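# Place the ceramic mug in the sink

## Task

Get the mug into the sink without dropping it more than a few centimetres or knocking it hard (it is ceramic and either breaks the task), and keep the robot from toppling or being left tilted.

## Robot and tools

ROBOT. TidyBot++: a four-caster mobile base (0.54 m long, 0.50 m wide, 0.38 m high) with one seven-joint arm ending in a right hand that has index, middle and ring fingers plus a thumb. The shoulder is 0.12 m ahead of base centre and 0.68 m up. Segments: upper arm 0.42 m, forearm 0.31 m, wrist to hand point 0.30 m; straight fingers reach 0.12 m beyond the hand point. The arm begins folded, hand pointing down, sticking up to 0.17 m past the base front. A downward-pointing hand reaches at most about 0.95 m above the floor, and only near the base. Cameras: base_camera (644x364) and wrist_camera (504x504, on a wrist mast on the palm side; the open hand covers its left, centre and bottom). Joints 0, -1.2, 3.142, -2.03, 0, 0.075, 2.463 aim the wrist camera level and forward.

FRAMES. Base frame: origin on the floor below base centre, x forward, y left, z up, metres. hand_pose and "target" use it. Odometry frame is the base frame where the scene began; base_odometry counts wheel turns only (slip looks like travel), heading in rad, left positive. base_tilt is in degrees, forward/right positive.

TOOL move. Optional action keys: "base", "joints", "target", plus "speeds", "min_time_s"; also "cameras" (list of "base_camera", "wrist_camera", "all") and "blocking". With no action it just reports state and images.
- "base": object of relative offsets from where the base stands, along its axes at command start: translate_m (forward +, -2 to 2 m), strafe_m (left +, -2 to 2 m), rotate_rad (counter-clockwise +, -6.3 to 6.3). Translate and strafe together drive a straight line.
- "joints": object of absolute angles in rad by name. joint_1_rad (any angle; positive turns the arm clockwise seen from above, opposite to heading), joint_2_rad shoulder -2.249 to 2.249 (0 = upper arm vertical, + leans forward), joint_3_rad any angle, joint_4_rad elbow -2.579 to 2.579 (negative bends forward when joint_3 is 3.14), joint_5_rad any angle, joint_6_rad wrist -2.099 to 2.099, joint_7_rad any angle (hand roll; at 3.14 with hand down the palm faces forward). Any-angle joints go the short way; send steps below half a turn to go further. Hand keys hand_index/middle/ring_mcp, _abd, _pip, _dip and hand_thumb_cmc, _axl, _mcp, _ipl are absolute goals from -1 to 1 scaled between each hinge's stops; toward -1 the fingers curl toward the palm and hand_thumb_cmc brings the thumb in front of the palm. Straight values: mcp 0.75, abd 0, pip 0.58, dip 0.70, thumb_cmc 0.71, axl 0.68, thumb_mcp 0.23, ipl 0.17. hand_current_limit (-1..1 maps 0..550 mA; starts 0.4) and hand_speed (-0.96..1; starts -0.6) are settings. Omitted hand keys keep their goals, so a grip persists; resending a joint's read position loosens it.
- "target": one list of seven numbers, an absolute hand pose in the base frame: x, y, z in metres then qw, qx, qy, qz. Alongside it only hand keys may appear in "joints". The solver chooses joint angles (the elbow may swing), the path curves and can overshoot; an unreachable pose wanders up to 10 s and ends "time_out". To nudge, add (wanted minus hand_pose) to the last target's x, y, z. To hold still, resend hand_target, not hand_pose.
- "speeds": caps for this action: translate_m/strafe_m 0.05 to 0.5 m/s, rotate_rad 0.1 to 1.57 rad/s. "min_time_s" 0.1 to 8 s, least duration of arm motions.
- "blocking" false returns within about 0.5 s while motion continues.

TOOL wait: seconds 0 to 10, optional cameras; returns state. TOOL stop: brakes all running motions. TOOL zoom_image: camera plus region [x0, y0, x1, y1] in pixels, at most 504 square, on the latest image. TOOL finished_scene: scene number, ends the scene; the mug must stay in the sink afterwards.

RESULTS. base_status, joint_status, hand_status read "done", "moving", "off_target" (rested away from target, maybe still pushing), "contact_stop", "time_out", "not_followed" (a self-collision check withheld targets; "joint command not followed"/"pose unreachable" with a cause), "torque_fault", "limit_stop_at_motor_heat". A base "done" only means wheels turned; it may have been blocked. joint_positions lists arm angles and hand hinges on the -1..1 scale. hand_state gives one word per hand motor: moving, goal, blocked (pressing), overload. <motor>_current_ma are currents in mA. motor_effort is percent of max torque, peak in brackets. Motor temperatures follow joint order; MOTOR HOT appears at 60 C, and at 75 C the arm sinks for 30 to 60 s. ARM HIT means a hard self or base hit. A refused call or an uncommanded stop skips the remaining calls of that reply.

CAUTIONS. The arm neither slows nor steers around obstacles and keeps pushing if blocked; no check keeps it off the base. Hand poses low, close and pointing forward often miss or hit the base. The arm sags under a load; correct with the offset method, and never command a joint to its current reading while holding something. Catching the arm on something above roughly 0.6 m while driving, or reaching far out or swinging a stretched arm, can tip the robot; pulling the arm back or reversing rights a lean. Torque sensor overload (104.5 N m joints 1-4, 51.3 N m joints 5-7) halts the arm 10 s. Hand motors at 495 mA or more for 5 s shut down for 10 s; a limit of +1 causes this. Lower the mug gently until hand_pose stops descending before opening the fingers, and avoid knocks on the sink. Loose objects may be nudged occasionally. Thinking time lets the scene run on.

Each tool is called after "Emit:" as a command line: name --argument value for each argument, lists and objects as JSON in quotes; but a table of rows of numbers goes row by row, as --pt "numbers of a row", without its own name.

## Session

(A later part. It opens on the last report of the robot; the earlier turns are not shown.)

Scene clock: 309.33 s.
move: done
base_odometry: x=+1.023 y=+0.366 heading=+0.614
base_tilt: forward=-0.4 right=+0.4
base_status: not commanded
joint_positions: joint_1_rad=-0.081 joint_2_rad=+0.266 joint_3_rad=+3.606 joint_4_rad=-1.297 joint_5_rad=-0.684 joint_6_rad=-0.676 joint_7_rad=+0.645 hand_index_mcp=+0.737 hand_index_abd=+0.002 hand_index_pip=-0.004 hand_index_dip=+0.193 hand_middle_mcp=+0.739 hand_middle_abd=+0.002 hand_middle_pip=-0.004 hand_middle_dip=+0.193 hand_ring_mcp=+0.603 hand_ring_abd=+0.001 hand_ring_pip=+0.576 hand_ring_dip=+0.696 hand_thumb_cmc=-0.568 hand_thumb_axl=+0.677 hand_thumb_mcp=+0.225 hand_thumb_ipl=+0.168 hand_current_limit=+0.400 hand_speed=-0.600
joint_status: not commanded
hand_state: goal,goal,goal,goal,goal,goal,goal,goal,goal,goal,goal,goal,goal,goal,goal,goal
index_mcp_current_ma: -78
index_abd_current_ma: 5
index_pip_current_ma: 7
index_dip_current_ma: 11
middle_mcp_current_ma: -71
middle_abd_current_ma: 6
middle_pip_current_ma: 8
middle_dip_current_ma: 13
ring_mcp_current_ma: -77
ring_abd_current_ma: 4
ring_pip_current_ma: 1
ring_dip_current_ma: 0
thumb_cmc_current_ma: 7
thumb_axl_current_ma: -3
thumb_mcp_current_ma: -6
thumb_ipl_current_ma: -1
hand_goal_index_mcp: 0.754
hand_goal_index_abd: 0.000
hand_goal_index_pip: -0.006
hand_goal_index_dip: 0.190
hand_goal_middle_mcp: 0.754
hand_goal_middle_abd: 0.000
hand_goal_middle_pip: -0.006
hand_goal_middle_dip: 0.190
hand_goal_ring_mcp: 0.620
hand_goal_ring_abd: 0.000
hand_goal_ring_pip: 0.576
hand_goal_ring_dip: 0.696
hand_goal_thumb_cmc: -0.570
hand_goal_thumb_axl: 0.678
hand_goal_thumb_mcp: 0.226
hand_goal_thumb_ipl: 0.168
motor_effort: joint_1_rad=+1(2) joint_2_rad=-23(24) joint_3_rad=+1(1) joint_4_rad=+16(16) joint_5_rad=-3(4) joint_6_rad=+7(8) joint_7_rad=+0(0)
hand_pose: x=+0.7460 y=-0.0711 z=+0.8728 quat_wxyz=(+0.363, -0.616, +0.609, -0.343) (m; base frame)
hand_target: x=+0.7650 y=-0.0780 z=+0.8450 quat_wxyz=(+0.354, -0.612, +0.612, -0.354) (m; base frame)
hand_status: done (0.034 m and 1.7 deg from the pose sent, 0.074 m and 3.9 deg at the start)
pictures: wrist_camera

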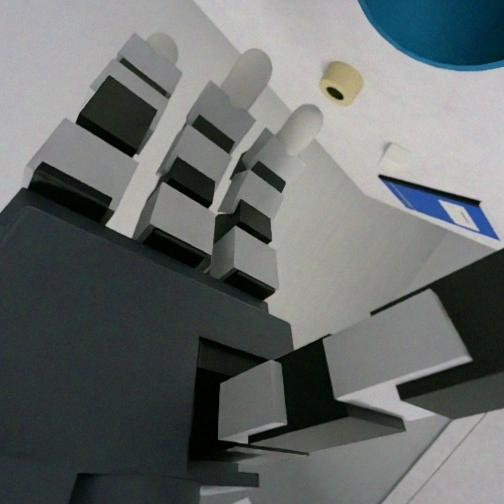

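Emit:
move --target '[0.755, -0.077, 0.79, 0.3536, -0.6124, 0.6124, -0.3536]' --min_time_s 2 --cameras '["wrist_camera"]'

Scene clock: 314.73 s.
move: done
base_odometry: x=+1.023 y=+0.366 heading=+0.614
base_tilt: forward=-0.4 right=+0.4
base_status: not commanded
joint_positions: joint_1_rad=-0.081 joint_2_rad=+0.266 joint_3_rad=+3.589 joint_4_rad=-1.482 joint_5_rad=-0.857 joint_6_rad=-0.529 joint_7_rad=+0.863 hand_index_mcp=+0.737 hand_index_abd=+0.002 hand_index_pip=-0.004 hand_index_dip=+0.193 hand_middle_mcp=+0.739 hand_middle_abd=+0.002 hand_middle_pip=-0.004 hand_middle_dip=+0.193 hand_ring_mcp=+0.603 hand_ring_abd=+0.001 hand_ring_pip=+0.576 hand_ring_dip=+0.696 hand_thumb_cmc=-0.568 hand_thumb_axl=+0.677 hand_thumb_mcp=+0.225 hand_thumb_ipl=+0.168 hand_current_limit=+0.400 hand_speed=-0.600
joint_status: not commanded
hand_state: goal,goal,goal,goal,goal,goal,goal,goal,goal,goal,goal,goal,goal,goal,goal,goal
index_mcp_current_ma: -78
index_abd_current_ma: 5
index_pip_current_ma: 7
index_dip_current_ma: 11
middle_mcp_current_ma: -71
middle_abd_current_ma: 6
middle_pip_current_ma: 8
middle_dip_current_ma: 13
ring_mcp_current_ma: -77
ring_abd_current_ma: 4
ring_pip_current_ma: 1
ring_dip_current_ma: 0
thumb_cmc_current_ma: 7
thumb_axl_current_ma: -3
thumb_mcp_current_ma: -6
thumb_ipl_current_ma: -1
hand_goal_index_mcp: 0.754
hand_goal_index_abd: 0.000
hand_goal_index_pip: -0.006
hand_goal_index_dip: 0.190
hand_goal_middle_mcp: 0.754
hand_goal_middle_abd: 0.000
hand_goal_middle_pip: -0.006
hand_goal_middle_dip: 0.190
hand_goal_ring_mcp: 0.620
hand_goal_ring_abd: 0.000
hand_goal_ring_pip: 0.576
hand_goal_ring_dip: 0.696
hand_goal_thumb_cmc: -0.570
hand_goal_thumb_axl: 0.678
hand_goal_thumb_mcp: 0.226
hand_goal_thumb_ipl: 0.168
motor_effort: joint_1_rad=+1(2) joint_2_rad=-23(23) joint_3_rad=+1(1) joint_4_rad=+16(16) joint_5_rad=-3(4) joint_6_rad=+6(7) joint_7_rad=+0(0)
hand_pose: x=+0.7428 y=-0.0717 z=+0.8155 quat_wxyz=(+0.363, -0.617, +0.607, -0.345) (m; base frame)
hand_target: x=+0.7550 y=-0.0770 z=+0.7900 quat_wxyz=(+0.354, -0.612, +0.612, -0.354) (m; base frame)
hand_status: done (0.029 m and 1.7 deg from the pose sent, 0.084 m and 1.7 deg at the start)
pictures: wrist_camera

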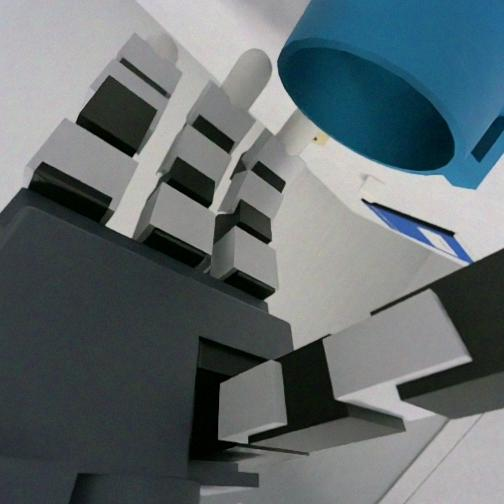

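Emit:
move --target '[0.753, -0.072, 0.755, 0.3536, -0.6124, 0.6124, -0.3536]' --min_time_s 2 --cameras '["wrist_camera"]'

Scene clock: 323.03 s.
move: done
base_odometry: x=+1.023 y=+0.366 heading=+0.614
base_tilt: forward=-0.4 right=+0.4
base_status: not commanded
joint_positions: joint_1_rad=-0.049 joint_2_rad=+0.268 joint_3_rad=+3.511 joint_4_rad=-1.572 joint_5_rad=-1.008 joint_6_rad=-0.436 joint_7_rad=+1.036 hand_index_mcp=+0.737 hand_index_abd=+0.002 hand_index_pip=-0.004 hand_index_dip=+0.193 hand_middle_mcp=+0.739 hand_middle_abd=+0.002 hand_middle_pip=-0.004 hand_middle_dip=+0.193 hand_ring_mcp=+0.603 hand_ring_abd=+0.001 hand_ring_pip=+0.576 hand_ring_dip=+0.696 hand_thumb_cmc=-0.568 hand_thumb_axl=+0.677 hand_thumb_mcp=+0.225 hand_thumb_ipl=+0.168 hand_current_limit=+0.400 hand_speed=-0.600
joint_status: not commanded
hand_state: goal,goal,goal,goal,goal,goal,goal,goal,goal,goal,goal,goal,goal,goal,goal,goal
index_mcp_current_ma: -78
index_abd_current_ma: 5
index_pip_current_ma: 7
index_dip_current_ma: 11
middle_mcp_current_ma: -71
middle_abd_current_ma: 6
middle_pip_current_ma: 8
middle_dip_current_ma: 13
ring_mcp_current_ma: -77
ring_abd_current_ma: 4
ring_pip_current_ma: 1
ring_dip_current_ma: 0
thumb_cmc_current_ma: 7
thumb_axl_current_ma: -3
thumb_mcp_current_ma: -6
thumb_ipl_current_ma: -1
hand_goal_index_mcp: 0.754
hand_goal_index_abd: 0.000
hand_goal_index_pip: -0.006
hand_goal_index_dip: 0.190
hand_goal_middle_mcp: 0.754
hand_goal_middle_abd: 0.000
hand_goal_middle_pip: -0.006
hand_goal_middle_dip: 0.190
hand_goal_ring_mcp: 0.620
hand_goal_ring_abd: 0.000
hand_goal_ring_pip: 0.576
hand_goal_ring_dip: 0.696
hand_goal_thumb_cmc: -0.570
hand_goal_thumb_axl: 0.678
hand_goal_thumb_mcp: 0.226
hand_goal_thumb_ipl: 0.168
motor_effort: joint_1_rad=+1(2) joint_2_rad=-23(23) joint_3_rad=+0(1) joint_4_rad=+15(16) joint_5_rad=-3(4) joint_6_rad=+4(6) joint_7_rad=+1(1)
hand_pose: x=+0.7456 y=-0.0568 z=+0.7905 quat_wxyz=(+0.375, -0.619, +0.596, -0.348) (m; base frame)
hand_target: x=+0.7530 y=-0.0720 z=+0.7550 quat_wxyz=(+0.354, -0.612, +0.612, -0.354) (m; base frame)
hand_status: done (0.039 m and 3.2 deg from the pose sent, 0.061 m and 1.7 deg at the start)
pictures: wrist_camera

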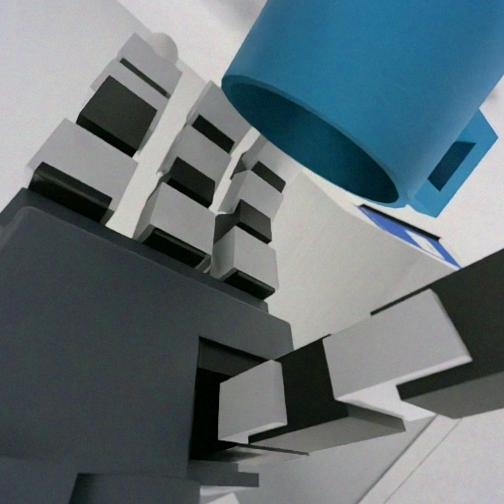

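Emit:
move --target '[0.751, -0.080, 0.727, 0.3536, -0.6124, 0.6124, -0.3536]' --min_time_s 2 --cameras '["wrist_camera"]'

Scene clock: 331.53 s.
move: done
base_odometry: x=+1.023 y=+0.366 heading=+0.614
base_tilt: forward=-0.4 right=+0.4
base_status: not commanded
joint_positions: joint_1_rad=+0.062 joint_2_rad=+0.287 joint_3_rad=+3.386 joint_4_rad=-1.629 joint_5_rad=-1.179 joint_6_rad=-0.378 joint_7_rad=+1.246 hand_index_mcp=+0.737 hand_index_abd=+0.002 hand_index_pip=-0.004 hand_index_dip=+0.193 hand_middle_mcp=+0.739 hand_middle_abd=+0.002 hand_middle_pip=-0.004 hand_middle_dip=+0.193 hand_ring_mcp=+0.603 hand_ring_abd=+0.001 hand_ring_pip=+0.576 hand_ring_dip=+0.696 hand_thumb_cmc=-0.568 hand_thumb_axl=+0.677 hand_thumb_mcp=+0.225 hand_thumb_ipl=+0.168 hand_current_limit=+0.400 hand_speed=-0.600
joint_status: not commanded
hand_state: goal,goal,goal,goal,goal,goal,goal,goal,goal,goal,goal,goal,goal,goal,goal,goal
index_mcp_current_ma: -78
index_abd_current_ma: 5
index_pip_current_ma: 7
index_dip_current_ma: 11
middle_mcp_current_ma: -71
middle_abd_current_ma: 6
middle_pip_current_ma: 8
middle_dip_current_ma: 13
ring_mcp_current_ma: -77
ring_abd_current_ma: 4
ring_pip_current_ma: 1
ring_dip_current_ma: 0
thumb_cmc_current_ma: 7
thumb_axl_current_ma: -3
thumb_mcp_current_ma: -6
thumb_ipl_current_ma: -1
hand_goal_index_mcp: 0.754
hand_goal_index_abd: 0.000
hand_goal_index_pip: -0.006
hand_goal_index_dip: 0.190
hand_goal_middle_mcp: 0.754
hand_goal_middle_abd: 0.000
hand_goal_middle_pip: -0.006
hand_goal_middle_dip: 0.190
hand_goal_ring_mcp: 0.620
hand_goal_ring_abd: 0.000
hand_goal_ring_pip: 0.576
hand_goal_ring_dip: 0.696
hand_goal_thumb_cmc: -0.570
hand_goal_thumb_axl: 0.678
hand_goal_thumb_mcp: 0.226
hand_goal_thumb_ipl: 0.168
motor_effort: joint_1_rad=+1(2) joint_2_rad=-24(24) joint_3_rad=+0(1) joint_4_rad=+15(16) joint_5_rad=-3(4) joint_6_rad=+3(5) joint_7_rad=+0(1)
hand_pose: x=+0.7486 y=-0.0631 z=+0.7663 quat_wxyz=(+0.380, -0.618, +0.591, -0.352) (m; base frame)
hand_target: x=+0.7510 y=-0.0800 z=+0.7270 quat_wxyz=(+0.354, -0.612, +0.612, -0.354) (m; base frame)
hand_status: done (0.043 m and 4.0 deg from the pose sent, 0.068 m and 3.2 deg at the start)
pictures: wrist_camera

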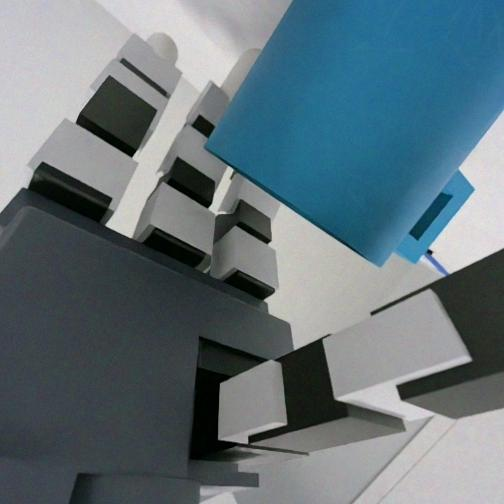

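Emit:
move --joints '{"hand_index_mcp":0.4,"hand_middle_mcp":0.4,"hand_index_pip":-0.08,"hand_middle_pip":-0.08,"hand_thumb_mcp":-0.112,"hand_thumb_ipl":0.06}' --cameras '["wrist_camera"]'

Scene clock: 337.30 s.
move: off_target
base_odometry: x=+1.023 y=+0.366 heading=+0.614
base_tilt: forward=-0.4 right=+0.4
base_status: not commanded
joint_positions: joint_1_rad=+0.062 joint_2_rad=+0.287 joint_3_rad=+3.385 joint_4_rad=-1.629 joint_5_rad=-1.187 joint_6_rad=-0.373 joint_7_rad=+1.247 hand_index_mcp=+0.531 hand_index_abd=+0.002 hand_index_pip=-0.061 hand_index_dip=+0.196 hand_middle_mcp=+0.484 hand_middle_abd=-0.003 hand_middle_pip=-0.060 hand_middle_dip=+0.194 hand_ring_mcp=+0.603 hand_ring_abd=+0.001 hand_ring_pip=+0.576 hand_ring_dip=+0.696 hand_thumb_cmc=-0.566 hand_thumb_axl=+0.677 hand_thumb_mcp=+0.012 hand_thumb_ipl=+0.078 hand_current_limit=+0.400 hand_speed=-0.600
joint_status: hand_index_mcp off_target (ended at +0.531, target +0.400); hand_middle_mcp off_target (ended at +0.484, target +0.400); hand_middle_pip off_target (ended at -0.060, target -0.080); hand_thumb_mcp off_target (ended at +0.012, target -0.112); the others done
hand_state: blocked,goal,goal,goal,blocked,goal,blocked,goal,goal,goal,goal,goal,goal,goal,blocked,goal
index_mcp_current_ma: 385
index_abd_current_ma: 6
index_pip_current_ma: 82
index_dip_current_ma: 24
middle_mcp_current_ma: 385
middle_abd_current_ma: -10
middle_pip_current_ma: 89
middle_dip_current_ma: 18
ring_mcp_current_ma: -77
ring_abd_current_ma: 4
ring_pip_current_ma: 1
ring_dip_current_ma: 0
thumb_cmc_current_ma: 15
thumb_axl_current_ma: -3
thumb_mcp_current_ma: 385
thumb_ipl_current_ma: 105
hand_goal_index_mcp: 0.400
hand_goal_index_abd: 0.000
hand_goal_index_pip: -0.080
hand_goal_index_dip: 0.190
hand_goal_middle_mcp: 0.400
hand_goal_middle_abd: 0.000
hand_goal_middle_pip: -0.080
hand_goal_middle_dip: 0.190
hand_goal_ring_mcp: 0.620
hand_goal_ring_abd: 0.000
hand_goal_ring_pip: 0.576
hand_goal_ring_dip: 0.696
hand_goal_thumb_cmc: -0.570
hand_goal_thumb_axl: 0.678
hand_goal_thumb_mcp: -0.112
hand_goal_thumb_ipl: 0.060
motor_effort: joint_1_rad=+1(2) joint_2_rad=-22(24) joint_3_rad=+0(0) joint_4_rad=+13(15) joint_5_rad=-2(3) joint_6_rad=+3(4) joint_7_rad=+0(1)
hand_pose: x=+0.7498 y=-0.0633 z=+0.7673 quat_wxyz=(+0.381, -0.615, +0.593, -0.354) (m; base frame)
hand_target: x=+0.7510 y=-0.0800 z=+0.7270 quat_wxyz=(+0.354, -0.612, +0.612, -0.354) (m; base frame)
hand_status: not commanded
pictures: wrist_camera

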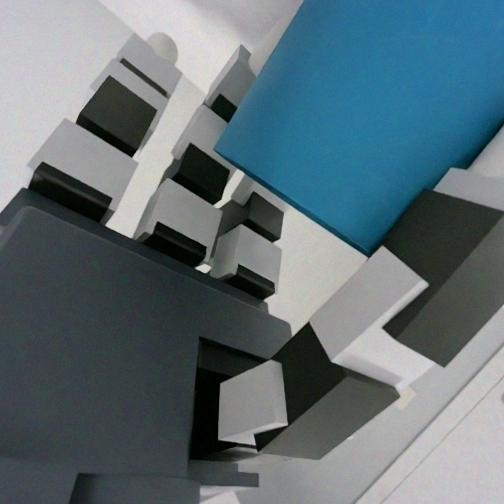

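Emit:
move --joints '{"hand_current_limit":0.6}' --target '[0.751, -0.080, 0.80, 0.3536, -0.6124, 0.6124, -0.3536]' --min_time_s 3 --cameras '["wrist_camera"]'

Scene clock: 343.83 s.
move: done
base_odometry: x=+1.023 y=+0.366 heading=+0.614
base_tilt: forward=-0.4 right=+0.4
base_status: not commanded
joint_positions: joint_1_rad=-0.056 joint_2_rad=+0.287 joint_3_rad=+3.559 joint_4_rad=-1.535 joint_5_rad=-0.917 joint_6_rad=-0.419 joint_7_rad=+0.932 hand_index_mcp=+0.499 hand_index_abd=+0.006 hand_index_pip=-0.044 hand_index_dip=+0.210 hand_middle_mcp=+0.462 hand_middle_abd=-0.012 hand_middle_pip=-0.049 hand_middle_dip=+0.206 hand_ring_mcp=+0.603 hand_ring_abd=+0.001 hand_ring_pip=+0.576 hand_ring_dip=+0.696 hand_thumb_cmc=-0.563 hand_thumb_axl=+0.678 hand_thumb_mcp=+0.012 hand_thumb_ipl=+0.086 hand_current_limit=+0.600 hand_speed=-0.600
joint_status: all done
hand_state: blocked,goal,blocked,goal,blocked,goal,blocked,goal,goal,goal,goal,goal,goal,goal,blocked,blocked
index_mcp_current_ma: 440
index_abd_current_ma: 20
index_pip_current_ma: 163
index_dip_current_ma: 88
middle_mcp_current_ma: 306
middle_abd_current_ma: -46
middle_pip_current_ma: 140
middle_dip_current_ma: 72
ring_mcp_current_ma: -77
ring_abd_current_ma: 4
ring_pip_current_ma: 1
ring_dip_current_ma: 0
thumb_cmc_current_ma: 28
thumb_axl_current_ma: -1
thumb_mcp_current_ma: 440
thumb_ipl_current_ma: 158
hand_goal_index_mcp: 0.400
hand_goal_index_abd: 0.000
hand_goal_index_pip: -0.080
hand_goal_index_dip: 0.190
hand_goal_middle_mcp: 0.400
hand_goal_middle_abd: 0.000
hand_goal_middle_pip: -0.080
hand_goal_middle_dip: 0.190
hand_goal_ring_mcp: 0.620
hand_goal_ring_abd: 0.000
hand_goal_ring_pip: 0.576
hand_goal_ring_dip: 0.696
hand_goal_thumb_cmc: -0.570
hand_goal_thumb_axl: 0.678
hand_goal_thumb_mcp: -0.112
hand_goal_thumb_ipl: 0.060
on_its_own: hand_index_mcp moved -0.032 toward your old target +0.400; hand_middle_mcp moved -0.023 toward your old target +0.400
motor_effort: joint_1_rad=+1(3) joint_2_rad=-27(27) joint_3_rad=+1(1) joint_4_rad=+17(18) joint_5_rad=-3(4) joint_6_rad=+7(7) joint_7_rad=+0(1)
hand_pose: x=+0.7522 y=-0.0898 z=+0.7937 quat_wxyz=(+0.352, -0.601, +0.616, -0.368) (m; base frame)
hand_target: x=+0.7510 y=-0.0800 z=+0.8000 quat_wxyz=(+0.354, -0.612, +0.612, -0.354) (m; base frame)
hand_status: done (0.012 m and 2.1 deg from the pose sent, 0.037 m and 3.9 deg at the start)
pictures: wrist_camera

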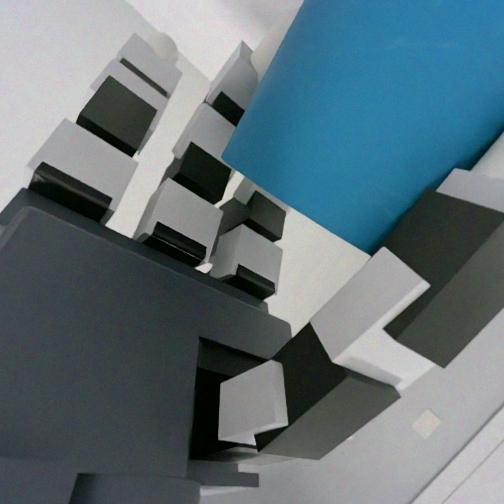

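Emit:
move --target '[0.70, -0.080, 0.98, 0.3536, -0.6124, 0.6124, -0.3536]' --min_time_s 3 --cameras '["wrist_camera"]'

Emit:
move --base '{"translate_m":-0.5}' --speeds '{"translate_m":0.3}' --cameras '["all"]'

Scene clock: 351.20 s.
move: done
base_odometry: x=+1.023 y=+0.366 heading=+0.614
base_tilt: forward=-0.4 right=+0.4
base_status: not commanded
joint_positions: joint_1_rad=-0.027 joint_2_rad=+0.249 joint_3_rad=+3.559 joint_4_rad=-1.065 joint_5_rad=-0.514 joint_6_rad=-0.888 joint_7_rad=+0.469 hand_index_mcp=+0.499 hand_index_abd=+0.006 hand_index_pip=-0.044 hand_index_dip=+0.210 hand_middle_mcp=+0.462 hand_middle_abd=-0.012 hand_middle_pip=-0.049 hand_middle_dip=+0.206 hand_ring_mcp=+0.603 hand_ring_abd=+0.001 hand_ring_pip=+0.576 hand_ring_dip=+0.696 hand_thumb_cmc=-0.563 hand_thumb_axl=+0.678 hand_thumb_mcp=+0.012 hand_thumb_ipl=+0.086 hand_current_limit=+0.600 hand_speed=-0.600
joint_status: not commanded
hand_state: blocked,goal,blocked,goal,blocked,goal,blocked,goal,goal,goal,goal,goal,goal,goal,blocked,blocked
index_mcp_current_ma: 440
index_abd_current_ma: 20
index_pip_current_ma: 164
index_dip_current_ma: 88
middle_mcp_current_ma: 306
middle_abd_current_ma: -46
middle_pip_current_ma: 140
middle_dip_current_ma: 72
ring_mcp_current_ma: -77
ring_abd_current_ma: 4
ring_pip_current_ma: 1
ring_dip_current_ma: 0
thumb_cmc_current_ma: 28
thumb_axl_current_ma: -1
thumb_mcp_current_ma: 440
thumb_ipl_current_ma: 158
hand_goal_index_mcp: 0.400
hand_goal_index_abd: 0.000
hand_goal_index_pip: -0.080
hand_goal_index_dip: 0.190
hand_goal_middle_mcp: 0.400
hand_goal_middle_abd: 0.000
hand_goal_middle_pip: -0.080
hand_goal_middle_dip: 0.190
hand_goal_ring_mcp: 0.620
hand_goal_ring_abd: 0.000
hand_goal_ring_pip: 0.576
hand_goal_ring_dip: 0.696
hand_goal_thumb_cmc: -0.570
hand_goal_thumb_axl: 0.678
hand_goal_thumb_mcp: -0.112
hand_goal_thumb_ipl: 0.060
motor_effort: joint_1_rad=+0(2) joint_2_rad=-25(27) joint_3_rad=+0(1) joint_4_rad=+17(19) joint_5_rad=-4(5) joint_6_rad=+9(10) joint_7_rad=+0(0)
hand_pose: x=+0.7264 y=-0.0750 z=+0.9470 quat_wxyz=(+0.351, -0.622, +0.607, -0.348) (m; base frame)
hand_target: x=+0.7000 y=-0.0800 z=+0.9800 quat_wxyz=(+0.354, -0.612, +0.612, -0.354) (m; base frame)
hand_status: done (0.043 m and 1.5 deg from the pose sent, 0.194 m and 2.1 deg at the start)
pictures: wrist_camera

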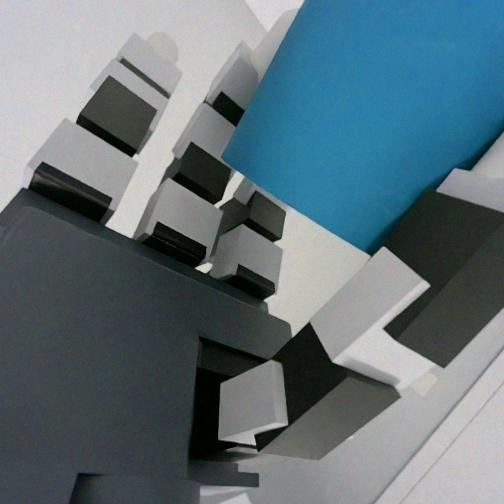

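Scene clock: 353.73 s.
move: done
base_odometry: x=+0.614 y=+0.077 heading=+0.614
base_tilt: forward=-0.4 right=+0.4
base_status: done
joint_positions: joint_1_rad=-0.023 joint_2_rad=+0.233 joint_3_rad=+3.558 joint_4_rad=-1.063 joint_5_rad=-0.511 joint_6_rad=-0.893 joint_7_rad=+0.469 hand_index_mcp=+0.497 hand_index_abd=+0.006 hand_index_pip=-0.042 hand_index_dip=+0.211 hand_middle_mcp=+0.460 hand_middle_abd=-0.013 hand_middle_pip=-0.049 hand_middle_dip=+0.206 hand_ring_mcp=+0.603 hand_ring_abd=+0.001 hand_ring_pip=+0.576 hand_ring_dip=+0.696 hand_thumb_cmc=-0.561 hand_thumb_axl=+0.679 hand_thumb_mcp=+0.012 hand_thumb_ipl=+0.087 hand_current_limit=+0.600 hand_speed=-0.600
joint_status: not commanded
hand_state: blocked,goal,blocked,blocked,blocked,goal,blocked,goal,goal,goal,goal,goal,goal,goal,blocked,blocked
index_mcp_current_ma: 440
index_abd_current_ma: 22
index_pip_current_ma: 171
index_dip_current_ma: 92
middle_mcp_current_ma: 296
middle_abd_current_ma: -48
middle_pip_current_ma: 140
middle_dip_current_ma: 72
ring_mcp_current_ma: -77
ring_abd_current_ma: 4
ring_pip_current_ma: 1
ring_dip_current_ma: 0
thumb_cmc_current_ma: 39
thumb_axl_current_ma: 3
thumb_mcp_current_ma: 440
thumb_ipl_current_ma: 163
hand_goal_index_mcp: 0.400
hand_goal_index_abd: 0.000
hand_goal_index_pip: -0.080
hand_goal_index_dip: 0.190
hand_goal_middle_mcp: 0.400
hand_goal_middle_abd: 0.000
hand_goal_middle_pip: -0.080
hand_goal_middle_dip: 0.190
hand_goal_ring_mcp: 0.620
hand_goal_ring_abd: 0.000
hand_goal_ring_pip: 0.576
hand_goal_ring_dip: 0.696
hand_goal_thumb_cmc: -0.570
hand_goal_thumb_axl: 0.678
hand_goal_thumb_mcp: -0.112
hand_goal_thumb_ipl: 0.060
motor_effort: joint_1_rad=+0(2) joint_2_rad=-25(29) joint_3_rad=+0(2) joint_4_rad=+17(18) joint_5_rad=-3(5) joint_6_rad=+9(10) joint_7_rad=+0(0)
hand_pose: x=+0.7211 y=-0.0768 z=+0.9556 quat_wxyz=(+0.354, -0.620, +0.606, -0.352) (m; base frame)
hand_target: x=+0.7000 y=-0.0800 z=+0.9800 quat_wxyz=(+0.354, -0.612, +0.612, -0.354) (m; base frame)
hand_status: not commanded
pictures: base_camera, wrist_camera

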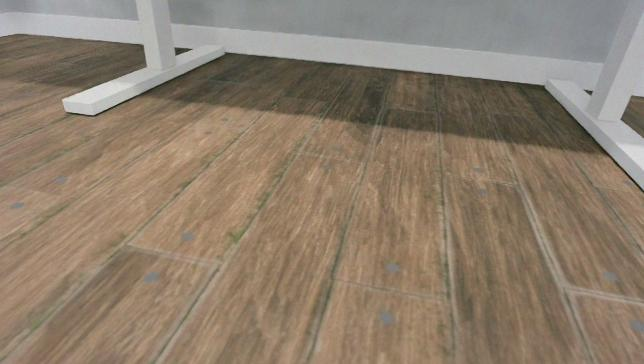

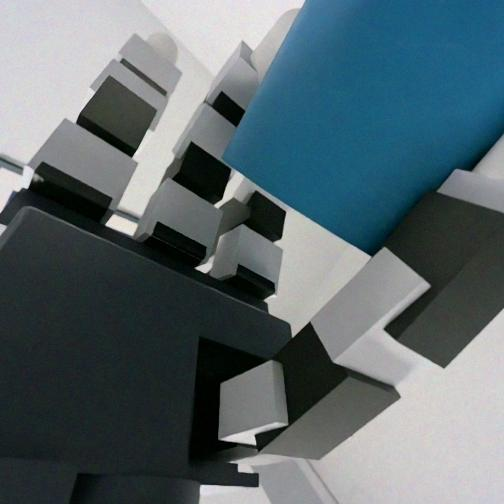

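Emit:
move --target '[0.5, -0.05, 1.0, 0.3536, -0.6124, 0.6124, -0.3536]' --min_time_s 2.5

Emit:
move --base '{"rotate_rad":-3.075}' --speeds '{"rotate_rad":0.8}' --cameras '["all"]'

Emit:
move --base '{"translate_m":1.1,"strafe_m":-0.8}' --speeds '{"translate_m":0.35}' --cameras '["all"]'

Scene clock: 393.10 s.
move: done
base_odometry: x=+0.615 y=+0.077 heading=+0.614
base_tilt: forward=-0.5 right=+0.4
base_status: not commanded
joint_positions: joint_1_rad=+0.549 joint_2_rad=-0.220 joint_3_rad=+3.079 joint_4_rad=-1.361 joint_5_rad=-0.511 joint_6_rad=-1.012 joint_7_rad=+0.469 hand_index_mcp=+0.497 hand_index_abd=+0.006 hand_index_pip=-0.042 hand_index_dip=+0.211 hand_middle_mcp=+0.460 hand_middle_abd=-0.013 hand_middle_pip=-0.049 hand_middle_dip=+0.206 hand_ring_mcp=+0.603 hand_ring_abd=+0.001 hand_ring_pip=+0.576 hand_ring_dip=+0.696 hand_thumb_cmc=-0.561 hand_thumb_axl=+0.679 hand_thumb_mcp=+0.012 hand_thumb_ipl=+0.087 hand_current_limit=+0.600 hand_speed=-0.600
joint_status: not commanded
hand_state: blocked,goal,blocked,blocked,blocked,goal,blocked,goal,goal,goal,goal,goal,goal,goal,blocked,blocked
index_mcp_current_ma: 440
index_abd_current_ma: 22
index_pip_current_ma: 171
index_dip_current_ma: 92
middle_mcp_current_ma: 296
middle_abd_current_ma: -48
middle_pip_current_ma: 140
middle_dip_current_ma: 72
ring_mcp_current_ma: -77
ring_abd_current_ma: 4
ring_pip_current_ma: 1
ring_dip_current_ma: 0
thumb_cmc_current_ma: 39
thumb_axl_current_ma: 3
thumb_mcp_current_ma: 440
thumb_ipl_current_ma: 163
hand_goal_index_mcp: 0.400
hand_goal_index_abd: 0.000
hand_goal_index_pip: -0.080
hand_goal_index_dip: 0.190
hand_goal_middle_mcp: 0.400
hand_goal_middle_abd: 0.000
hand_goal_middle_pip: -0.080
hand_goal_middle_dip: 0.190
hand_goal_ring_mcp: 0.620
hand_goal_ring_abd: 0.000
hand_goal_ring_pip: 0.576
hand_goal_ring_dip: 0.696
hand_goal_thumb_cmc: -0.570
hand_goal_thumb_axl: 0.678
hand_goal_thumb_mcp: -0.112
hand_goal_thumb_ipl: 0.060
motor_effort: joint_1_rad=+0(2) joint_2_rad=-10(27) joint_3_rad=+0(1) joint_4_rad=+17(18) joint_5_rad=-4(6) joint_6_rad=+9(10) joint_7_rad=+0(0)
hand_pose: x=+0.5237 y=-0.0593 z=+1.0103 quat_wxyz=(+0.373, -0.588, +0.619, -0.363) (m; base frame)
hand_target: x=+0.5000 y=-0.0500 z=+1.0000 quat_wxyz=(+0.354, -0.612, +0.612, -0.354) (m; base frame)
hand_status: done (0.027 m and 3.8 deg from the pose sent, 0.227 m and 1.2 deg at the start)
pictures: none

Scene clock: 397.77 s.
move: done
base_odometry: x=+0.614 y=+0.077 heading=-2.460
base_tilt: forward=-0.4 right=+0.4
base_status: done
joint_positions: joint_1_rad=+0.557 joint_2_rad=-0.221 joint_3_rad=+3.071 joint_4_rad=-1.362 joint_5_rad=-0.511 joint_6_rad=-1.014 joint_7_rad=+0.469 hand_index_mcp=+0.497 hand_index_abd=+0.006 hand_index_pip=-0.042 hand_index_dip=+0.211 hand_middle_mcp=+0.460 hand_middle_abd=-0.013 hand_middle_pip=-0.049 hand_middle_dip=+0.206 hand_ring_mcp=+0.603 hand_ring_abd=+0.001 hand_ring_pip=+0.576 hand_ring_dip=+0.696 hand_thumb_cmc=-0.561 hand_thumb_axl=+0.679 hand_thumb_mcp=+0.012 hand_thumb_ipl=+0.087 hand_current_limit=+0.600 hand_speed=-0.600
joint_status: not commanded
hand_state: blocked,goal,blocked,blocked,blocked,goal,blocked,goal,goal,goal,goal,goal,goal,goal,blocked,blocked
index_mcp_current_ma: 440
index_abd_current_ma: 22
index_pip_current_ma: 171
index_dip_current_ma: 92
middle_mcp_current_ma: 295
middle_abd_current_ma: -48
middle_pip_current_ma: 140
middle_dip_current_ma: 72
ring_mcp_current_ma: -77
ring_abd_current_ma: 4
ring_pip_current_ma: 1
ring_dip_current_ma: 0
thumb_cmc_current_ma: 40
thumb_axl_current_ma: 3
thumb_mcp_current_ma: 440
thumb_ipl_current_ma: 163
hand_goal_index_mcp: 0.400
hand_goal_index_abd: 0.000
hand_goal_index_pip: -0.080
hand_goal_index_dip: 0.190
hand_goal_middle_mcp: 0.400
hand_goal_middle_abd: 0.000
hand_goal_middle_pip: -0.080
hand_goal_middle_dip: 0.190
hand_goal_ring_mcp: 0.620
hand_goal_ring_abd: 0.000
hand_goal_ring_pip: 0.576
hand_goal_ring_dip: 0.696
hand_goal_thumb_cmc: -0.570
hand_goal_thumb_axl: 0.678
hand_goal_thumb_mcp: -0.112
hand_goal_thumb_ipl: 0.060
motor_effort: joint_1_rad=+1(3) joint_2_rad=-10(11) joint_3_rad=+0(2) joint_4_rad=+17(17) joint_5_rad=-5(6) joint_6_rad=+10(10) joint_7_rad=+0(0)
hand_pose: x=+0.5234 y=-0.0582 z=+1.0097 quat_wxyz=(+0.372, -0.590, +0.618, -0.362) (m; base frame)
hand_target: x=+0.5000 y=-0.0500 z=+1.0000 quat_wxyz=(+0.354, -0.612, +0.612, -0.354) (m; base frame)
hand_status: not commanded
pictures: base_camera, wrist_camera

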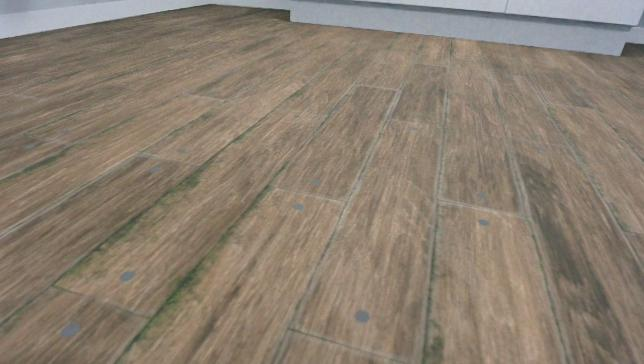

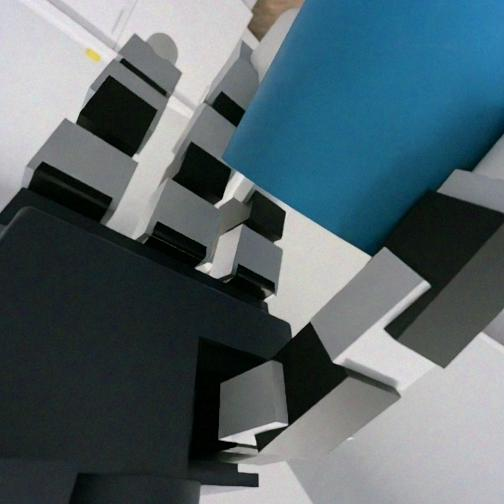

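Scene clock: 402.77 s.
move: done
base_odometry: x=-0.744 y=+0.006 heading=-2.461
base_tilt: forward=-0.4 right=+0.4
base_status: done
joint_positions: joint_1_rad=+0.557 joint_2_rad=-0.232 joint_3_rad=+3.070 joint_4_rad=-1.363 joint_5_rad=-0.511 joint_6_rad=-1.016 joint_7_rad=+0.469 hand_index_mcp=+0.496 hand_index_abd=+0.006 hand_index_pip=-0.042 hand_index_dip=+0.211 hand_middle_mcp=+0.459 hand_middle_abd=-0.013 hand_middle_pip=-0.049 hand_middle_dip=+0.207 hand_ring_mcp=+0.603 hand_ring_abd=+0.001 hand_ring_pip=+0.576 hand_ring_dip=+0.696 hand_thumb_cmc=-0.561 hand_thumb_axl=+0.679 hand_thumb_mcp=+0.012 hand_thumb_ipl=+0.087 hand_current_limit=+0.600 hand_speed=-0.600
joint_status: not commanded
hand_state: blocked,goal,blocked,blocked,blocked,goal,blocked,goal,goal,goal,goal,goal,goal,goal,blocked,blocked
index_mcp_current_ma: 440
index_abd_current_ma: 22
index_pip_current_ma: 174
index_dip_current_ma: 94
middle_mcp_current_ma: 292
middle_abd_current_ma: -48
middle_pip_current_ma: 141
middle_dip_current_ma: 72
ring_mcp_current_ma: -77
ring_abd_current_ma: 4
ring_pip_current_ma: 1
ring_dip_current_ma: 0
thumb_cmc_current_ma: 40
thumb_axl_current_ma: 3
thumb_mcp_current_ma: 440
thumb_ipl_current_ma: 167
hand_goal_index_mcp: 0.400
hand_goal_index_abd: 0.000
hand_goal_index_pip: -0.080
hand_goal_index_dip: 0.190
hand_goal_middle_mcp: 0.400
hand_goal_middle_abd: 0.000
hand_goal_middle_pip: -0.080
hand_goal_middle_dip: 0.190
hand_goal_ring_mcp: 0.620
hand_goal_ring_abd: 0.000
hand_goal_ring_pip: 0.576
hand_goal_ring_dip: 0.696
hand_goal_thumb_cmc: -0.570
hand_goal_thumb_axl: 0.678
hand_goal_thumb_mcp: -0.112
hand_goal_thumb_ipl: 0.060
motor_effort: joint_1_rad=+1(2) joint_2_rad=-9(13) joint_3_rad=+0(1) joint_4_rad=+17(18) joint_5_rad=-5(5) joint_6_rad=+10(11) joint_7_rad=+0(0)
hand_pose: x=+0.5197 y=-0.0559 z=+1.0131 quat_wxyz=(+0.373, -0.590, +0.616, -0.366) (m; base frame)
hand_target: x=+0.5000 y=-0.0500 z=+1.0000 quat_wxyz=(+0.354, -0.612, +0.612, -0.354) (m; base frame)
hand_status: not commanded
pictures: base_camera, wrist_camera

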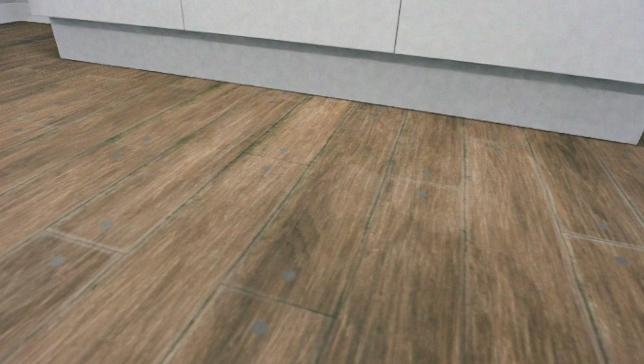

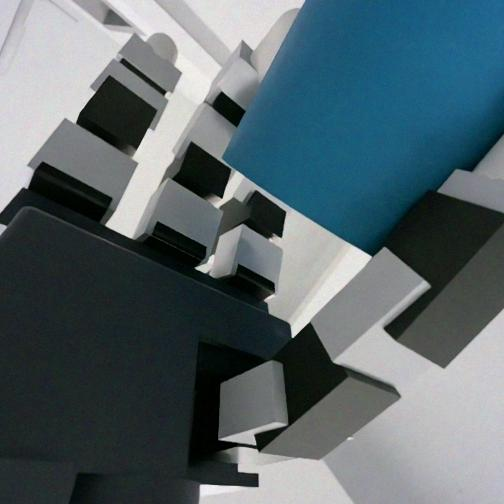

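Emit:
move --base '{"rotate_rad":-0.409}' --cameras '["base_camera"]'

Emit:
move --base '{"translate_m":0.35,"strafe_m":0.2}' --speeds '{"translate_m":0.3}' --cameras '["all"]'

Scene clock: 426.03 s.
move: done
base_odometry: x=-0.744 y=+0.006 heading=-2.869
base_tilt: forward=-0.4 right=+0.4
base_status: done
joint_positions: joint_1_rad=+0.562 joint_2_rad=-0.232 joint_3_rad=+3.069 joint_4_rad=-1.363 joint_5_rad=-0.511 joint_6_rad=-1.017 joint_7_rad=+0.469 hand_index_mcp=+0.496 hand_index_abd=+0.006 hand_index_pip=-0.042 hand_index_dip=+0.211 hand_middle_mcp=+0.459 hand_middle_abd=-0.013 hand_middle_pip=-0.049 hand_middle_dip=+0.207 hand_ring_mcp=+0.603 hand_ring_abd=+0.001 hand_ring_pip=+0.576 hand_ring_dip=+0.696 hand_thumb_cmc=-0.561 hand_thumb_axl=+0.679 hand_thumb_mcp=+0.012 hand_thumb_ipl=+0.087 hand_current_limit=+0.600 hand_speed=-0.600
joint_status: not commanded
hand_state: blocked,goal,blocked,blocked,blocked,goal,blocked,goal,goal,goal,goal,goal,goal,goal,blocked,blocked
index_mcp_current_ma: 440
index_abd_current_ma: 22
index_pip_current_ma: 174
index_dip_current_ma: 94
middle_mcp_current_ma: 292
middle_abd_current_ma: -48
middle_pip_current_ma: 141
middle_dip_current_ma: 72
ring_mcp_current_ma: -77
ring_abd_current_ma: 4
ring_pip_current_ma: 1
ring_dip_current_ma: 0
thumb_cmc_current_ma: 41
thumb_axl_current_ma: 3
thumb_mcp_current_ma: 440
thumb_ipl_current_ma: 167
hand_goal_index_mcp: 0.400
hand_goal_index_abd: 0.000
hand_goal_index_pip: -0.080
hand_goal_index_dip: 0.190
hand_goal_middle_mcp: 0.400
hand_goal_middle_abd: 0.000
hand_goal_middle_pip: -0.080
hand_goal_middle_dip: 0.190
hand_goal_ring_mcp: 0.620
hand_goal_ring_abd: 0.000
hand_goal_ring_pip: 0.576
hand_goal_ring_dip: 0.696
hand_goal_thumb_cmc: -0.570
hand_goal_thumb_axl: 0.678
hand_goal_thumb_mcp: -0.112
hand_goal_thumb_ipl: 0.060
motor_effort: joint_1_rad=+1(2) joint_2_rad=-9(12) joint_3_rad=+0(2) joint_4_rad=+16(17) joint_5_rad=-4(6) joint_6_rad=+8(10) joint_7_rad=+0(1)
hand_pose: x=+0.5195 y=-0.0571 z=+1.0129 quat_wxyz=(+0.372, -0.589, +0.617, -0.366) (m; base frame)
hand_target: x=+0.5000 y=-0.0500 z=+1.0000 quat_wxyz=(+0.354, -0.612, +0.612, -0.354) (m; base frame)
hand_status: not commanded
pictures: base_camera

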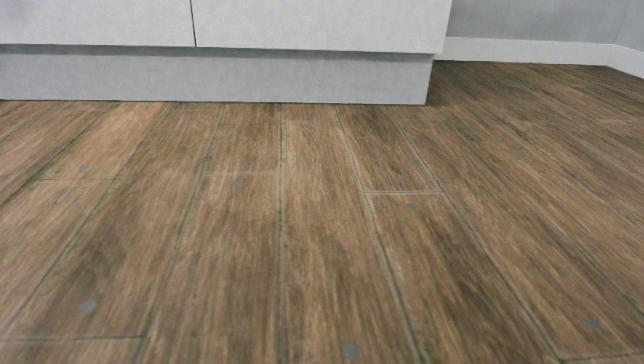

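Scene clock: 428.23 s.
move: done
base_odometry: x=-1.027 y=-0.281 heading=-2.870
base_tilt: forward=-0.4 right=+0.4
base_status: done
joint_positions: joint_1_rad=+0.562 joint_2_rad=-0.233 joint_3_rad=+3.067 joint_4_rad=-1.363 joint_5_rad=-0.511 joint_6_rad=-1.017 joint_7_rad=+0.469 hand_index_mcp=+0.494 hand_index_abd=+0.006 hand_index_pip=-0.040 hand_index_dip=+0.212 hand_middle_mcp=+0.458 hand_middle_abd=-0.013 hand_middle_pip=-0.048 hand_middle_dip=+0.207 hand_ring_mcp=+0.603 hand_ring_abd=+0.001 hand_ring_pip=+0.576 hand_ring_dip=+0.696 hand_thumb_cmc=-0.562 hand_thumb_axl=+0.679 hand_thumb_mcp=+0.012 hand_thumb_ipl=+0.088 hand_current_limit=+0.600 hand_speed=-0.600
joint_status: not commanded
hand_state: blocked,goal,blocked,blocked,blocked,goal,blocked,goal,goal,goal,goal,goal,goal,goal,blocked,blocked
index_mcp_current_ma: 440
index_abd_current_ma: 22
index_pip_current_ma: 179
index_dip_current_ma: 96
middle_mcp_current_ma: 289
middle_abd_current_ma: -50
middle_pip_current_ma: 143
middle_dip_current_ma: 73
ring_mcp_current_ma: -77
ring_abd_current_ma: 4
ring_pip_current_ma: 1
ring_dip_current_ma: 0
thumb_cmc_current_ma: 36
thumb_axl_current_ma: 3
thumb_mcp_current_ma: 440
thumb_ipl_current_ma: 172
hand_goal_index_mcp: 0.400
hand_goal_index_abd: 0.000
hand_goal_index_pip: -0.080
hand_goal_index_dip: 0.190
hand_goal_middle_mcp: 0.400
hand_goal_middle_abd: 0.000
hand_goal_middle_pip: -0.080
hand_goal_middle_dip: 0.190
hand_goal_ring_mcp: 0.620
hand_goal_ring_abd: 0.000
hand_goal_ring_pip: 0.576
hand_goal_ring_dip: 0.696
hand_goal_thumb_cmc: -0.570
hand_goal_thumb_axl: 0.678
hand_goal_thumb_mcp: -0.112
hand_goal_thumb_ipl: 0.060
motor_effort: joint_1_rad=+1(2) joint_2_rad=-9(11) joint_3_rad=+0(2) joint_4_rad=+17(18) joint_5_rad=-4(6) joint_6_rad=+10(10) joint_7_rad=+0(0)
hand_pose: x=+0.5192 y=-0.0559 z=+1.0128 quat_wxyz=(+0.373, -0.589, +0.616, -0.366) (m; base frame)
hand_target: x=+0.5000 y=-0.0500 z=+1.0000 quat_wxyz=(+0.354, -0.612, +0.612, -0.354) (m; base frame)
hand_status: not commanded
pictures: base_camera, wrist_camera

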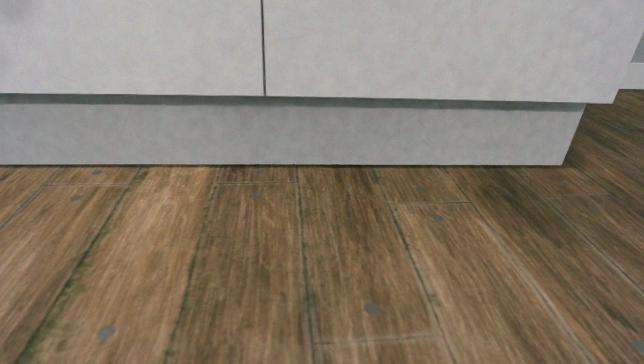

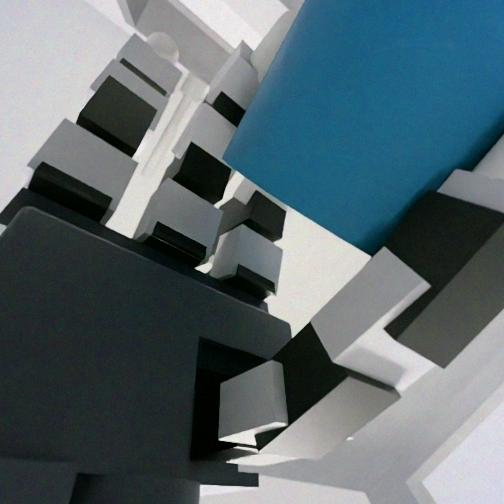

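Emit:
zoom_image --camera "wrist_camera" --region '[0, 0, 300, 220]'

Scaled by 1.680 from the camera's 504x504 image, which has a finer 720x720 frame.

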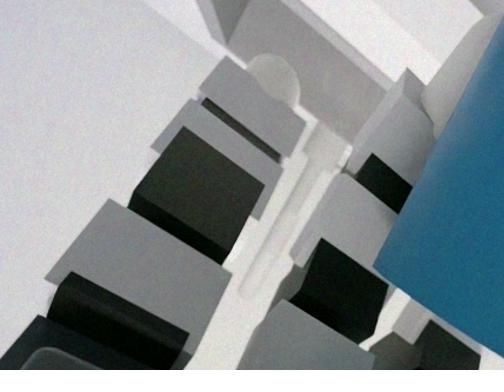

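Emit:
move --target '[0.5, -0.02, 1.06, 0.3536, -0.6124, 0.6124, -0.3536]' --min_time_s 1.5

Emit:
move --base '{"translate_m":0.22}' --speeds '{"translate_m":0.2}' --cameras '["all"]'

Emit:
zoom_image --camera "wrist_camera" --region '[0, 0, 300, 220]'

Scene clock: 464.37 s.
move: done
base_odometry: x=-1.027 y=-0.281 heading=-2.870
base_tilt: forward=-0.4 right=+0.4
base_status: not commanded
joint_positions: joint_1_rad=+0.500 joint_2_rad=-0.218 joint_3_rad=+3.028 joint_4_rad=-1.150 joint_5_rad=-0.389 joint_6_rad=-1.154 joint_7_rad=+0.336 hand_index_mcp=+0.494 hand_index_abd=+0.006 hand_index_pip=-0.040 hand_index_dip=+0.212 hand_middle_mcp=+0.458 hand_middle_abd=-0.013 hand_middle_pip=-0.048 hand_middle_dip=+0.207 hand_ring_mcp=+0.603 hand_ring_abd=+0.001 hand_ring_pip=+0.576 hand_ring_dip=+0.696 hand_thumb_cmc=-0.562 hand_thumb_axl=+0.679 hand_thumb_mcp=+0.012 hand_thumb_ipl=+0.088 hand_current_limit=+0.600 hand_speed=-0.600
joint_status: not commanded
hand_state: blocked,goal,blocked,blocked,blocked,goal,blocked,goal,goal,goal,goal,goal,goal,goal,blocked,blocked
index_mcp_current_ma: 440
index_abd_current_ma: 22
index_pip_current_ma: 179
index_dip_current_ma: 96
middle_mcp_current_ma: 289
middle_abd_current_ma: -50
middle_pip_current_ma: 143
middle_dip_current_ma: 73
ring_mcp_current_ma: -77
ring_abd_current_ma: 4
ring_pip_current_ma: 1
ring_dip_current_ma: 0
thumb_cmc_current_ma: 36
thumb_axl_current_ma: 3
thumb_mcp_current_ma: 440
thumb_ipl_current_ma: 172
hand_goal_index_mcp: 0.400
hand_goal_index_abd: 0.000
hand_goal_index_pip: -0.080
hand_goal_index_dip: 0.190
hand_goal_middle_mcp: 0.400
hand_goal_middle_abd: 0.000
hand_goal_middle_pip: -0.080
hand_goal_middle_dip: 0.190
hand_goal_ring_mcp: 0.620
hand_goal_ring_abd: 0.000
hand_goal_ring_pip: 0.576
hand_goal_ring_dip: 0.696
hand_goal_thumb_cmc: -0.570
hand_goal_thumb_axl: 0.678
hand_goal_thumb_mcp: -0.112
hand_goal_thumb_ipl: 0.060
motor_effort: joint_1_rad=+0(2) joint_2_rad=-9(10) joint_3_rad=+0(1) joint_4_rad=+15(18) joint_5_rad=-4(5) joint_6_rad=+10(11) joint_7_rad=+0(0)
hand_pose: x=+0.5055 y=-0.0259 z=+1.0684 quat_wxyz=(+0.368, -0.605, +0.598, -0.376) (m; base frame)
hand_target: x=+0.5001 y=-0.0200 z=+1.0600 quat_wxyz=(+0.354, -0.612, +0.612, -0.354) (m; base frame)
hand_status: done (0.012 m and 3.5 deg from the pose sent, 0.062 m and 3.7 deg at the start)
pictures: none

Scene clock: 466.23 s.
move: done
base_odometry: x=-1.239 y=-0.341 heading=-2.869
base_tilt: forward=-0.4 right=+0.4
base_status: done
joint_positions: joint_1_rad=+0.500 joint_2_rad=-0.204 joint_3_rad=+3.026 joint_4_rad=-1.149 joint_5_rad=-0.387 joint_6_rad=-1.157 joint_7_rad=+0.336 hand_index_mcp=+0.494 hand_index_abd=+0.006 hand_index_pip=-0.040 hand_index_dip=+0.212 hand_middle_mcp=+0.458 hand_middle_abd=-0.013 hand_middle_pip=-0.048 hand_middle_dip=+0.207 hand_ring_mcp=+0.603 hand_ring_abd=+0.001 hand_ring_pip=+0.576 hand_ring_dip=+0.696 hand_thumb_cmc=-0.562 hand_thumb_axl=+0.679 hand_thumb_mcp=+0.012 hand_thumb_ipl=+0.088 hand_current_limit=+0.600 hand_speed=-0.600
joint_status: not commanded
hand_state: blocked,goal,blocked,blocked,blocked,goal,blocked,goal,goal,goal,goal,goal,goal,goal,blocked,blocked
index_mcp_current_ma: 440
index_abd_current_ma: 22
index_pip_current_ma: 180
index_dip_current_ma: 97
middle_mcp_current_ma: 288
middle_abd_current_ma: -50
middle_pip_current_ma: 143
middle_dip_current_ma: 73
ring_mcp_current_ma: -77
ring_abd_current_ma: 4
ring_pip_current_ma: 1
ring_dip_current_ma: 0
thumb_cmc_current_ma: 36
thumb_axl_current_ma: 3
thumb_mcp_current_ma: 440
thumb_ipl_current_ma: 172
hand_goal_index_mcp: 0.400
hand_goal_index_abd: 0.000
hand_goal_index_pip: -0.080
hand_goal_index_dip: 0.190
hand_goal_middle_mcp: 0.400
hand_goal_middle_abd: 0.000
hand_goal_middle_pip: -0.080
hand_goal_middle_dip: 0.190
hand_goal_ring_mcp: 0.620
hand_goal_ring_abd: 0.000
hand_goal_ring_pip: 0.576
hand_goal_ring_dip: 0.696
hand_goal_thumb_cmc: -0.570
hand_goal_thumb_axl: 0.678
hand_goal_thumb_mcp: -0.112
hand_goal_thumb_ipl: 0.060
motor_effort: joint_1_rad=+1(2) joint_2_rad=-9(11) joint_3_rad=+0(1) joint_4_rad=+16(16) joint_5_rad=-3(5) joint_6_rad=+10(11) joint_7_rad=+0(0)
hand_pose: x=+0.5094 y=-0.0276 z=+1.0629 quat_wxyz=(+0.365, -0.607, +0.601, -0.369) (m; base frame)
hand_target: x=+0.5001 y=-0.0200 z=+1.0600 quat_wxyz=(+0.354, -0.612, +0.612, -0.354) (m; base frame)
hand_status: not commanded
pictures: base_camera, wrist_camera

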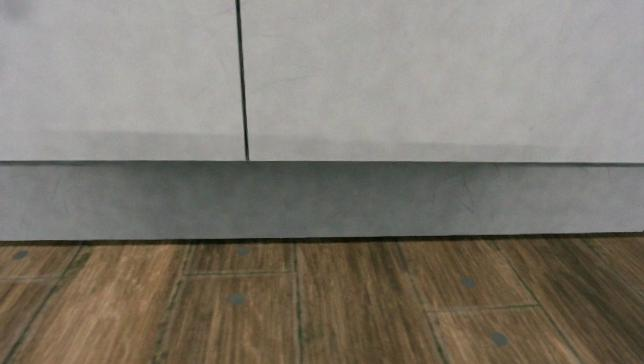

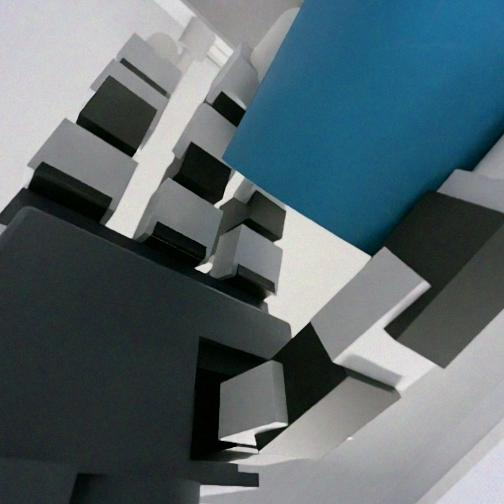

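Scaled by 1.680 from the camera's 504x504 image, which has a finer 720x720 frame.

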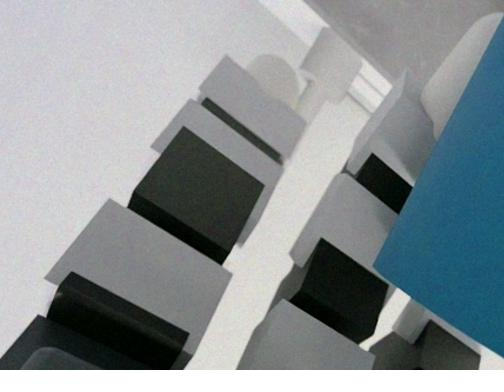

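Emit:
move --target '[0.65, -0.02, 1.06, 0.3536, -0.6124, 0.6124, -0.3536]' --min_time_s 1.5 --cameras '["all"]'

Emit:
zoom_image --camera "wrist_camera" --region '[0, 0, 300, 220]'

Scene clock: 488.90 s.
move: done
base_odometry: x=-1.239 y=-0.341 heading=-2.869
base_tilt: forward=-0.4 right=+0.4
base_status: not commanded
joint_positions: joint_1_rad=-0.079 joint_2_rad=+0.126 joint_3_rad=+3.450 joint_4_rad=-0.835 joint_5_rad=-0.287 joint_6_rad=-1.157 joint_7_rad=+0.223 hand_index_mcp=+0.494 hand_index_abd=+0.006 hand_index_pip=-0.040 hand_index_dip=+0.212 hand_middle_mcp=+0.458 hand_middle_abd=-0.013 hand_middle_pip=-0.048 hand_middle_dip=+0.207 hand_ring_mcp=+0.603 hand_ring_abd=+0.001 hand_ring_pip=+0.576 hand_ring_dip=+0.696 hand_thumb_cmc=-0.562 hand_thumb_axl=+0.679 hand_thumb_mcp=+0.012 hand_thumb_ipl=+0.088 hand_current_limit=+0.600 hand_speed=-0.600
joint_status: not commanded
hand_state: blocked,goal,blocked,blocked,blocked,goal,blocked,goal,goal,goal,goal,goal,goal,goal,blocked,blocked
index_mcp_current_ma: 440
index_abd_current_ma: 22
index_pip_current_ma: 180
index_dip_current_ma: 97
middle_mcp_current_ma: 288
middle_abd_current_ma: -50
middle_pip_current_ma: 143
middle_dip_current_ma: 73
ring_mcp_current_ma: -77
ring_abd_current_ma: 4
ring_pip_current_ma: 1
ring_dip_current_ma: 0
thumb_cmc_current_ma: 36
thumb_axl_current_ma: 3
thumb_mcp_current_ma: 440
thumb_ipl_current_ma: 172
hand_goal_index_mcp: 0.400
hand_goal_index_abd: 0.000
hand_goal_index_pip: -0.080
hand_goal_index_dip: 0.190
hand_goal_middle_mcp: 0.400
hand_goal_middle_abd: 0.000
hand_goal_middle_pip: -0.080
hand_goal_middle_dip: 0.190
hand_goal_ring_mcp: 0.620
hand_goal_ring_abd: 0.000
hand_goal_ring_pip: 0.576
hand_goal_ring_dip: 0.696
hand_goal_thumb_cmc: -0.570
hand_goal_thumb_axl: 0.678
hand_goal_thumb_mcp: -0.112
hand_goal_thumb_ipl: 0.060
motor_effort: joint_1_rad=+1(3) joint_2_rad=-20(22) joint_3_rad=+0(1) joint_4_rad=+15(16) joint_5_rad=-3(4) joint_6_rad=+11(11) joint_7_rad=+0(0)
hand_pose: x=+0.6457 y=-0.0111 z=+1.0576 quat_wxyz=(+0.366, -0.626, +0.595, -0.346) (m; base frame)
hand_target: x=+0.6500 y=-0.0200 z=+1.0600 quat_wxyz=(+0.354, -0.612, +0.612, -0.354) (m; base frame)
hand_status: done (0.010 m and 3.0 deg from the pose sent, 0.141 m and 2.6 deg at the start)
pictures: base_camera, wrist_camera

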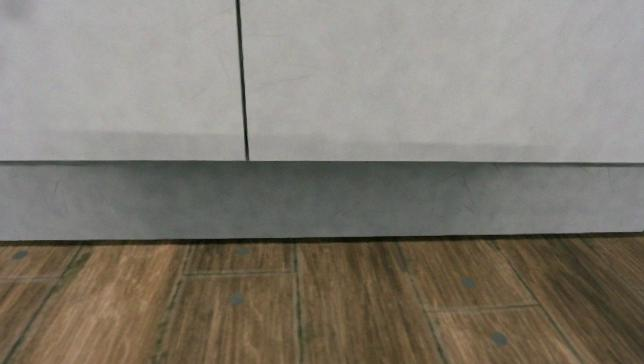

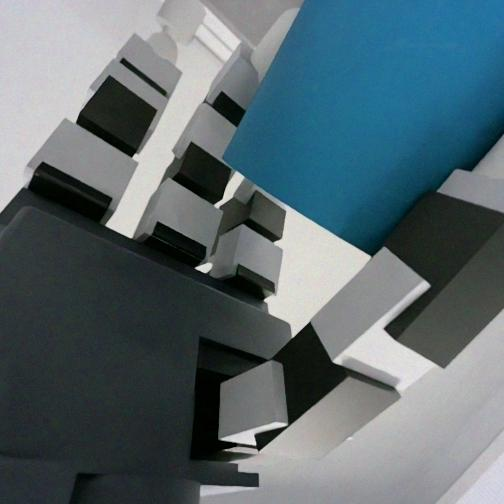

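Scaled by 1.680 from the camera's 504x504 image, which has a finer 720x720 frame.

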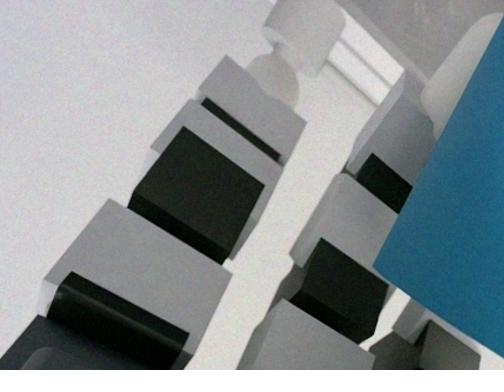

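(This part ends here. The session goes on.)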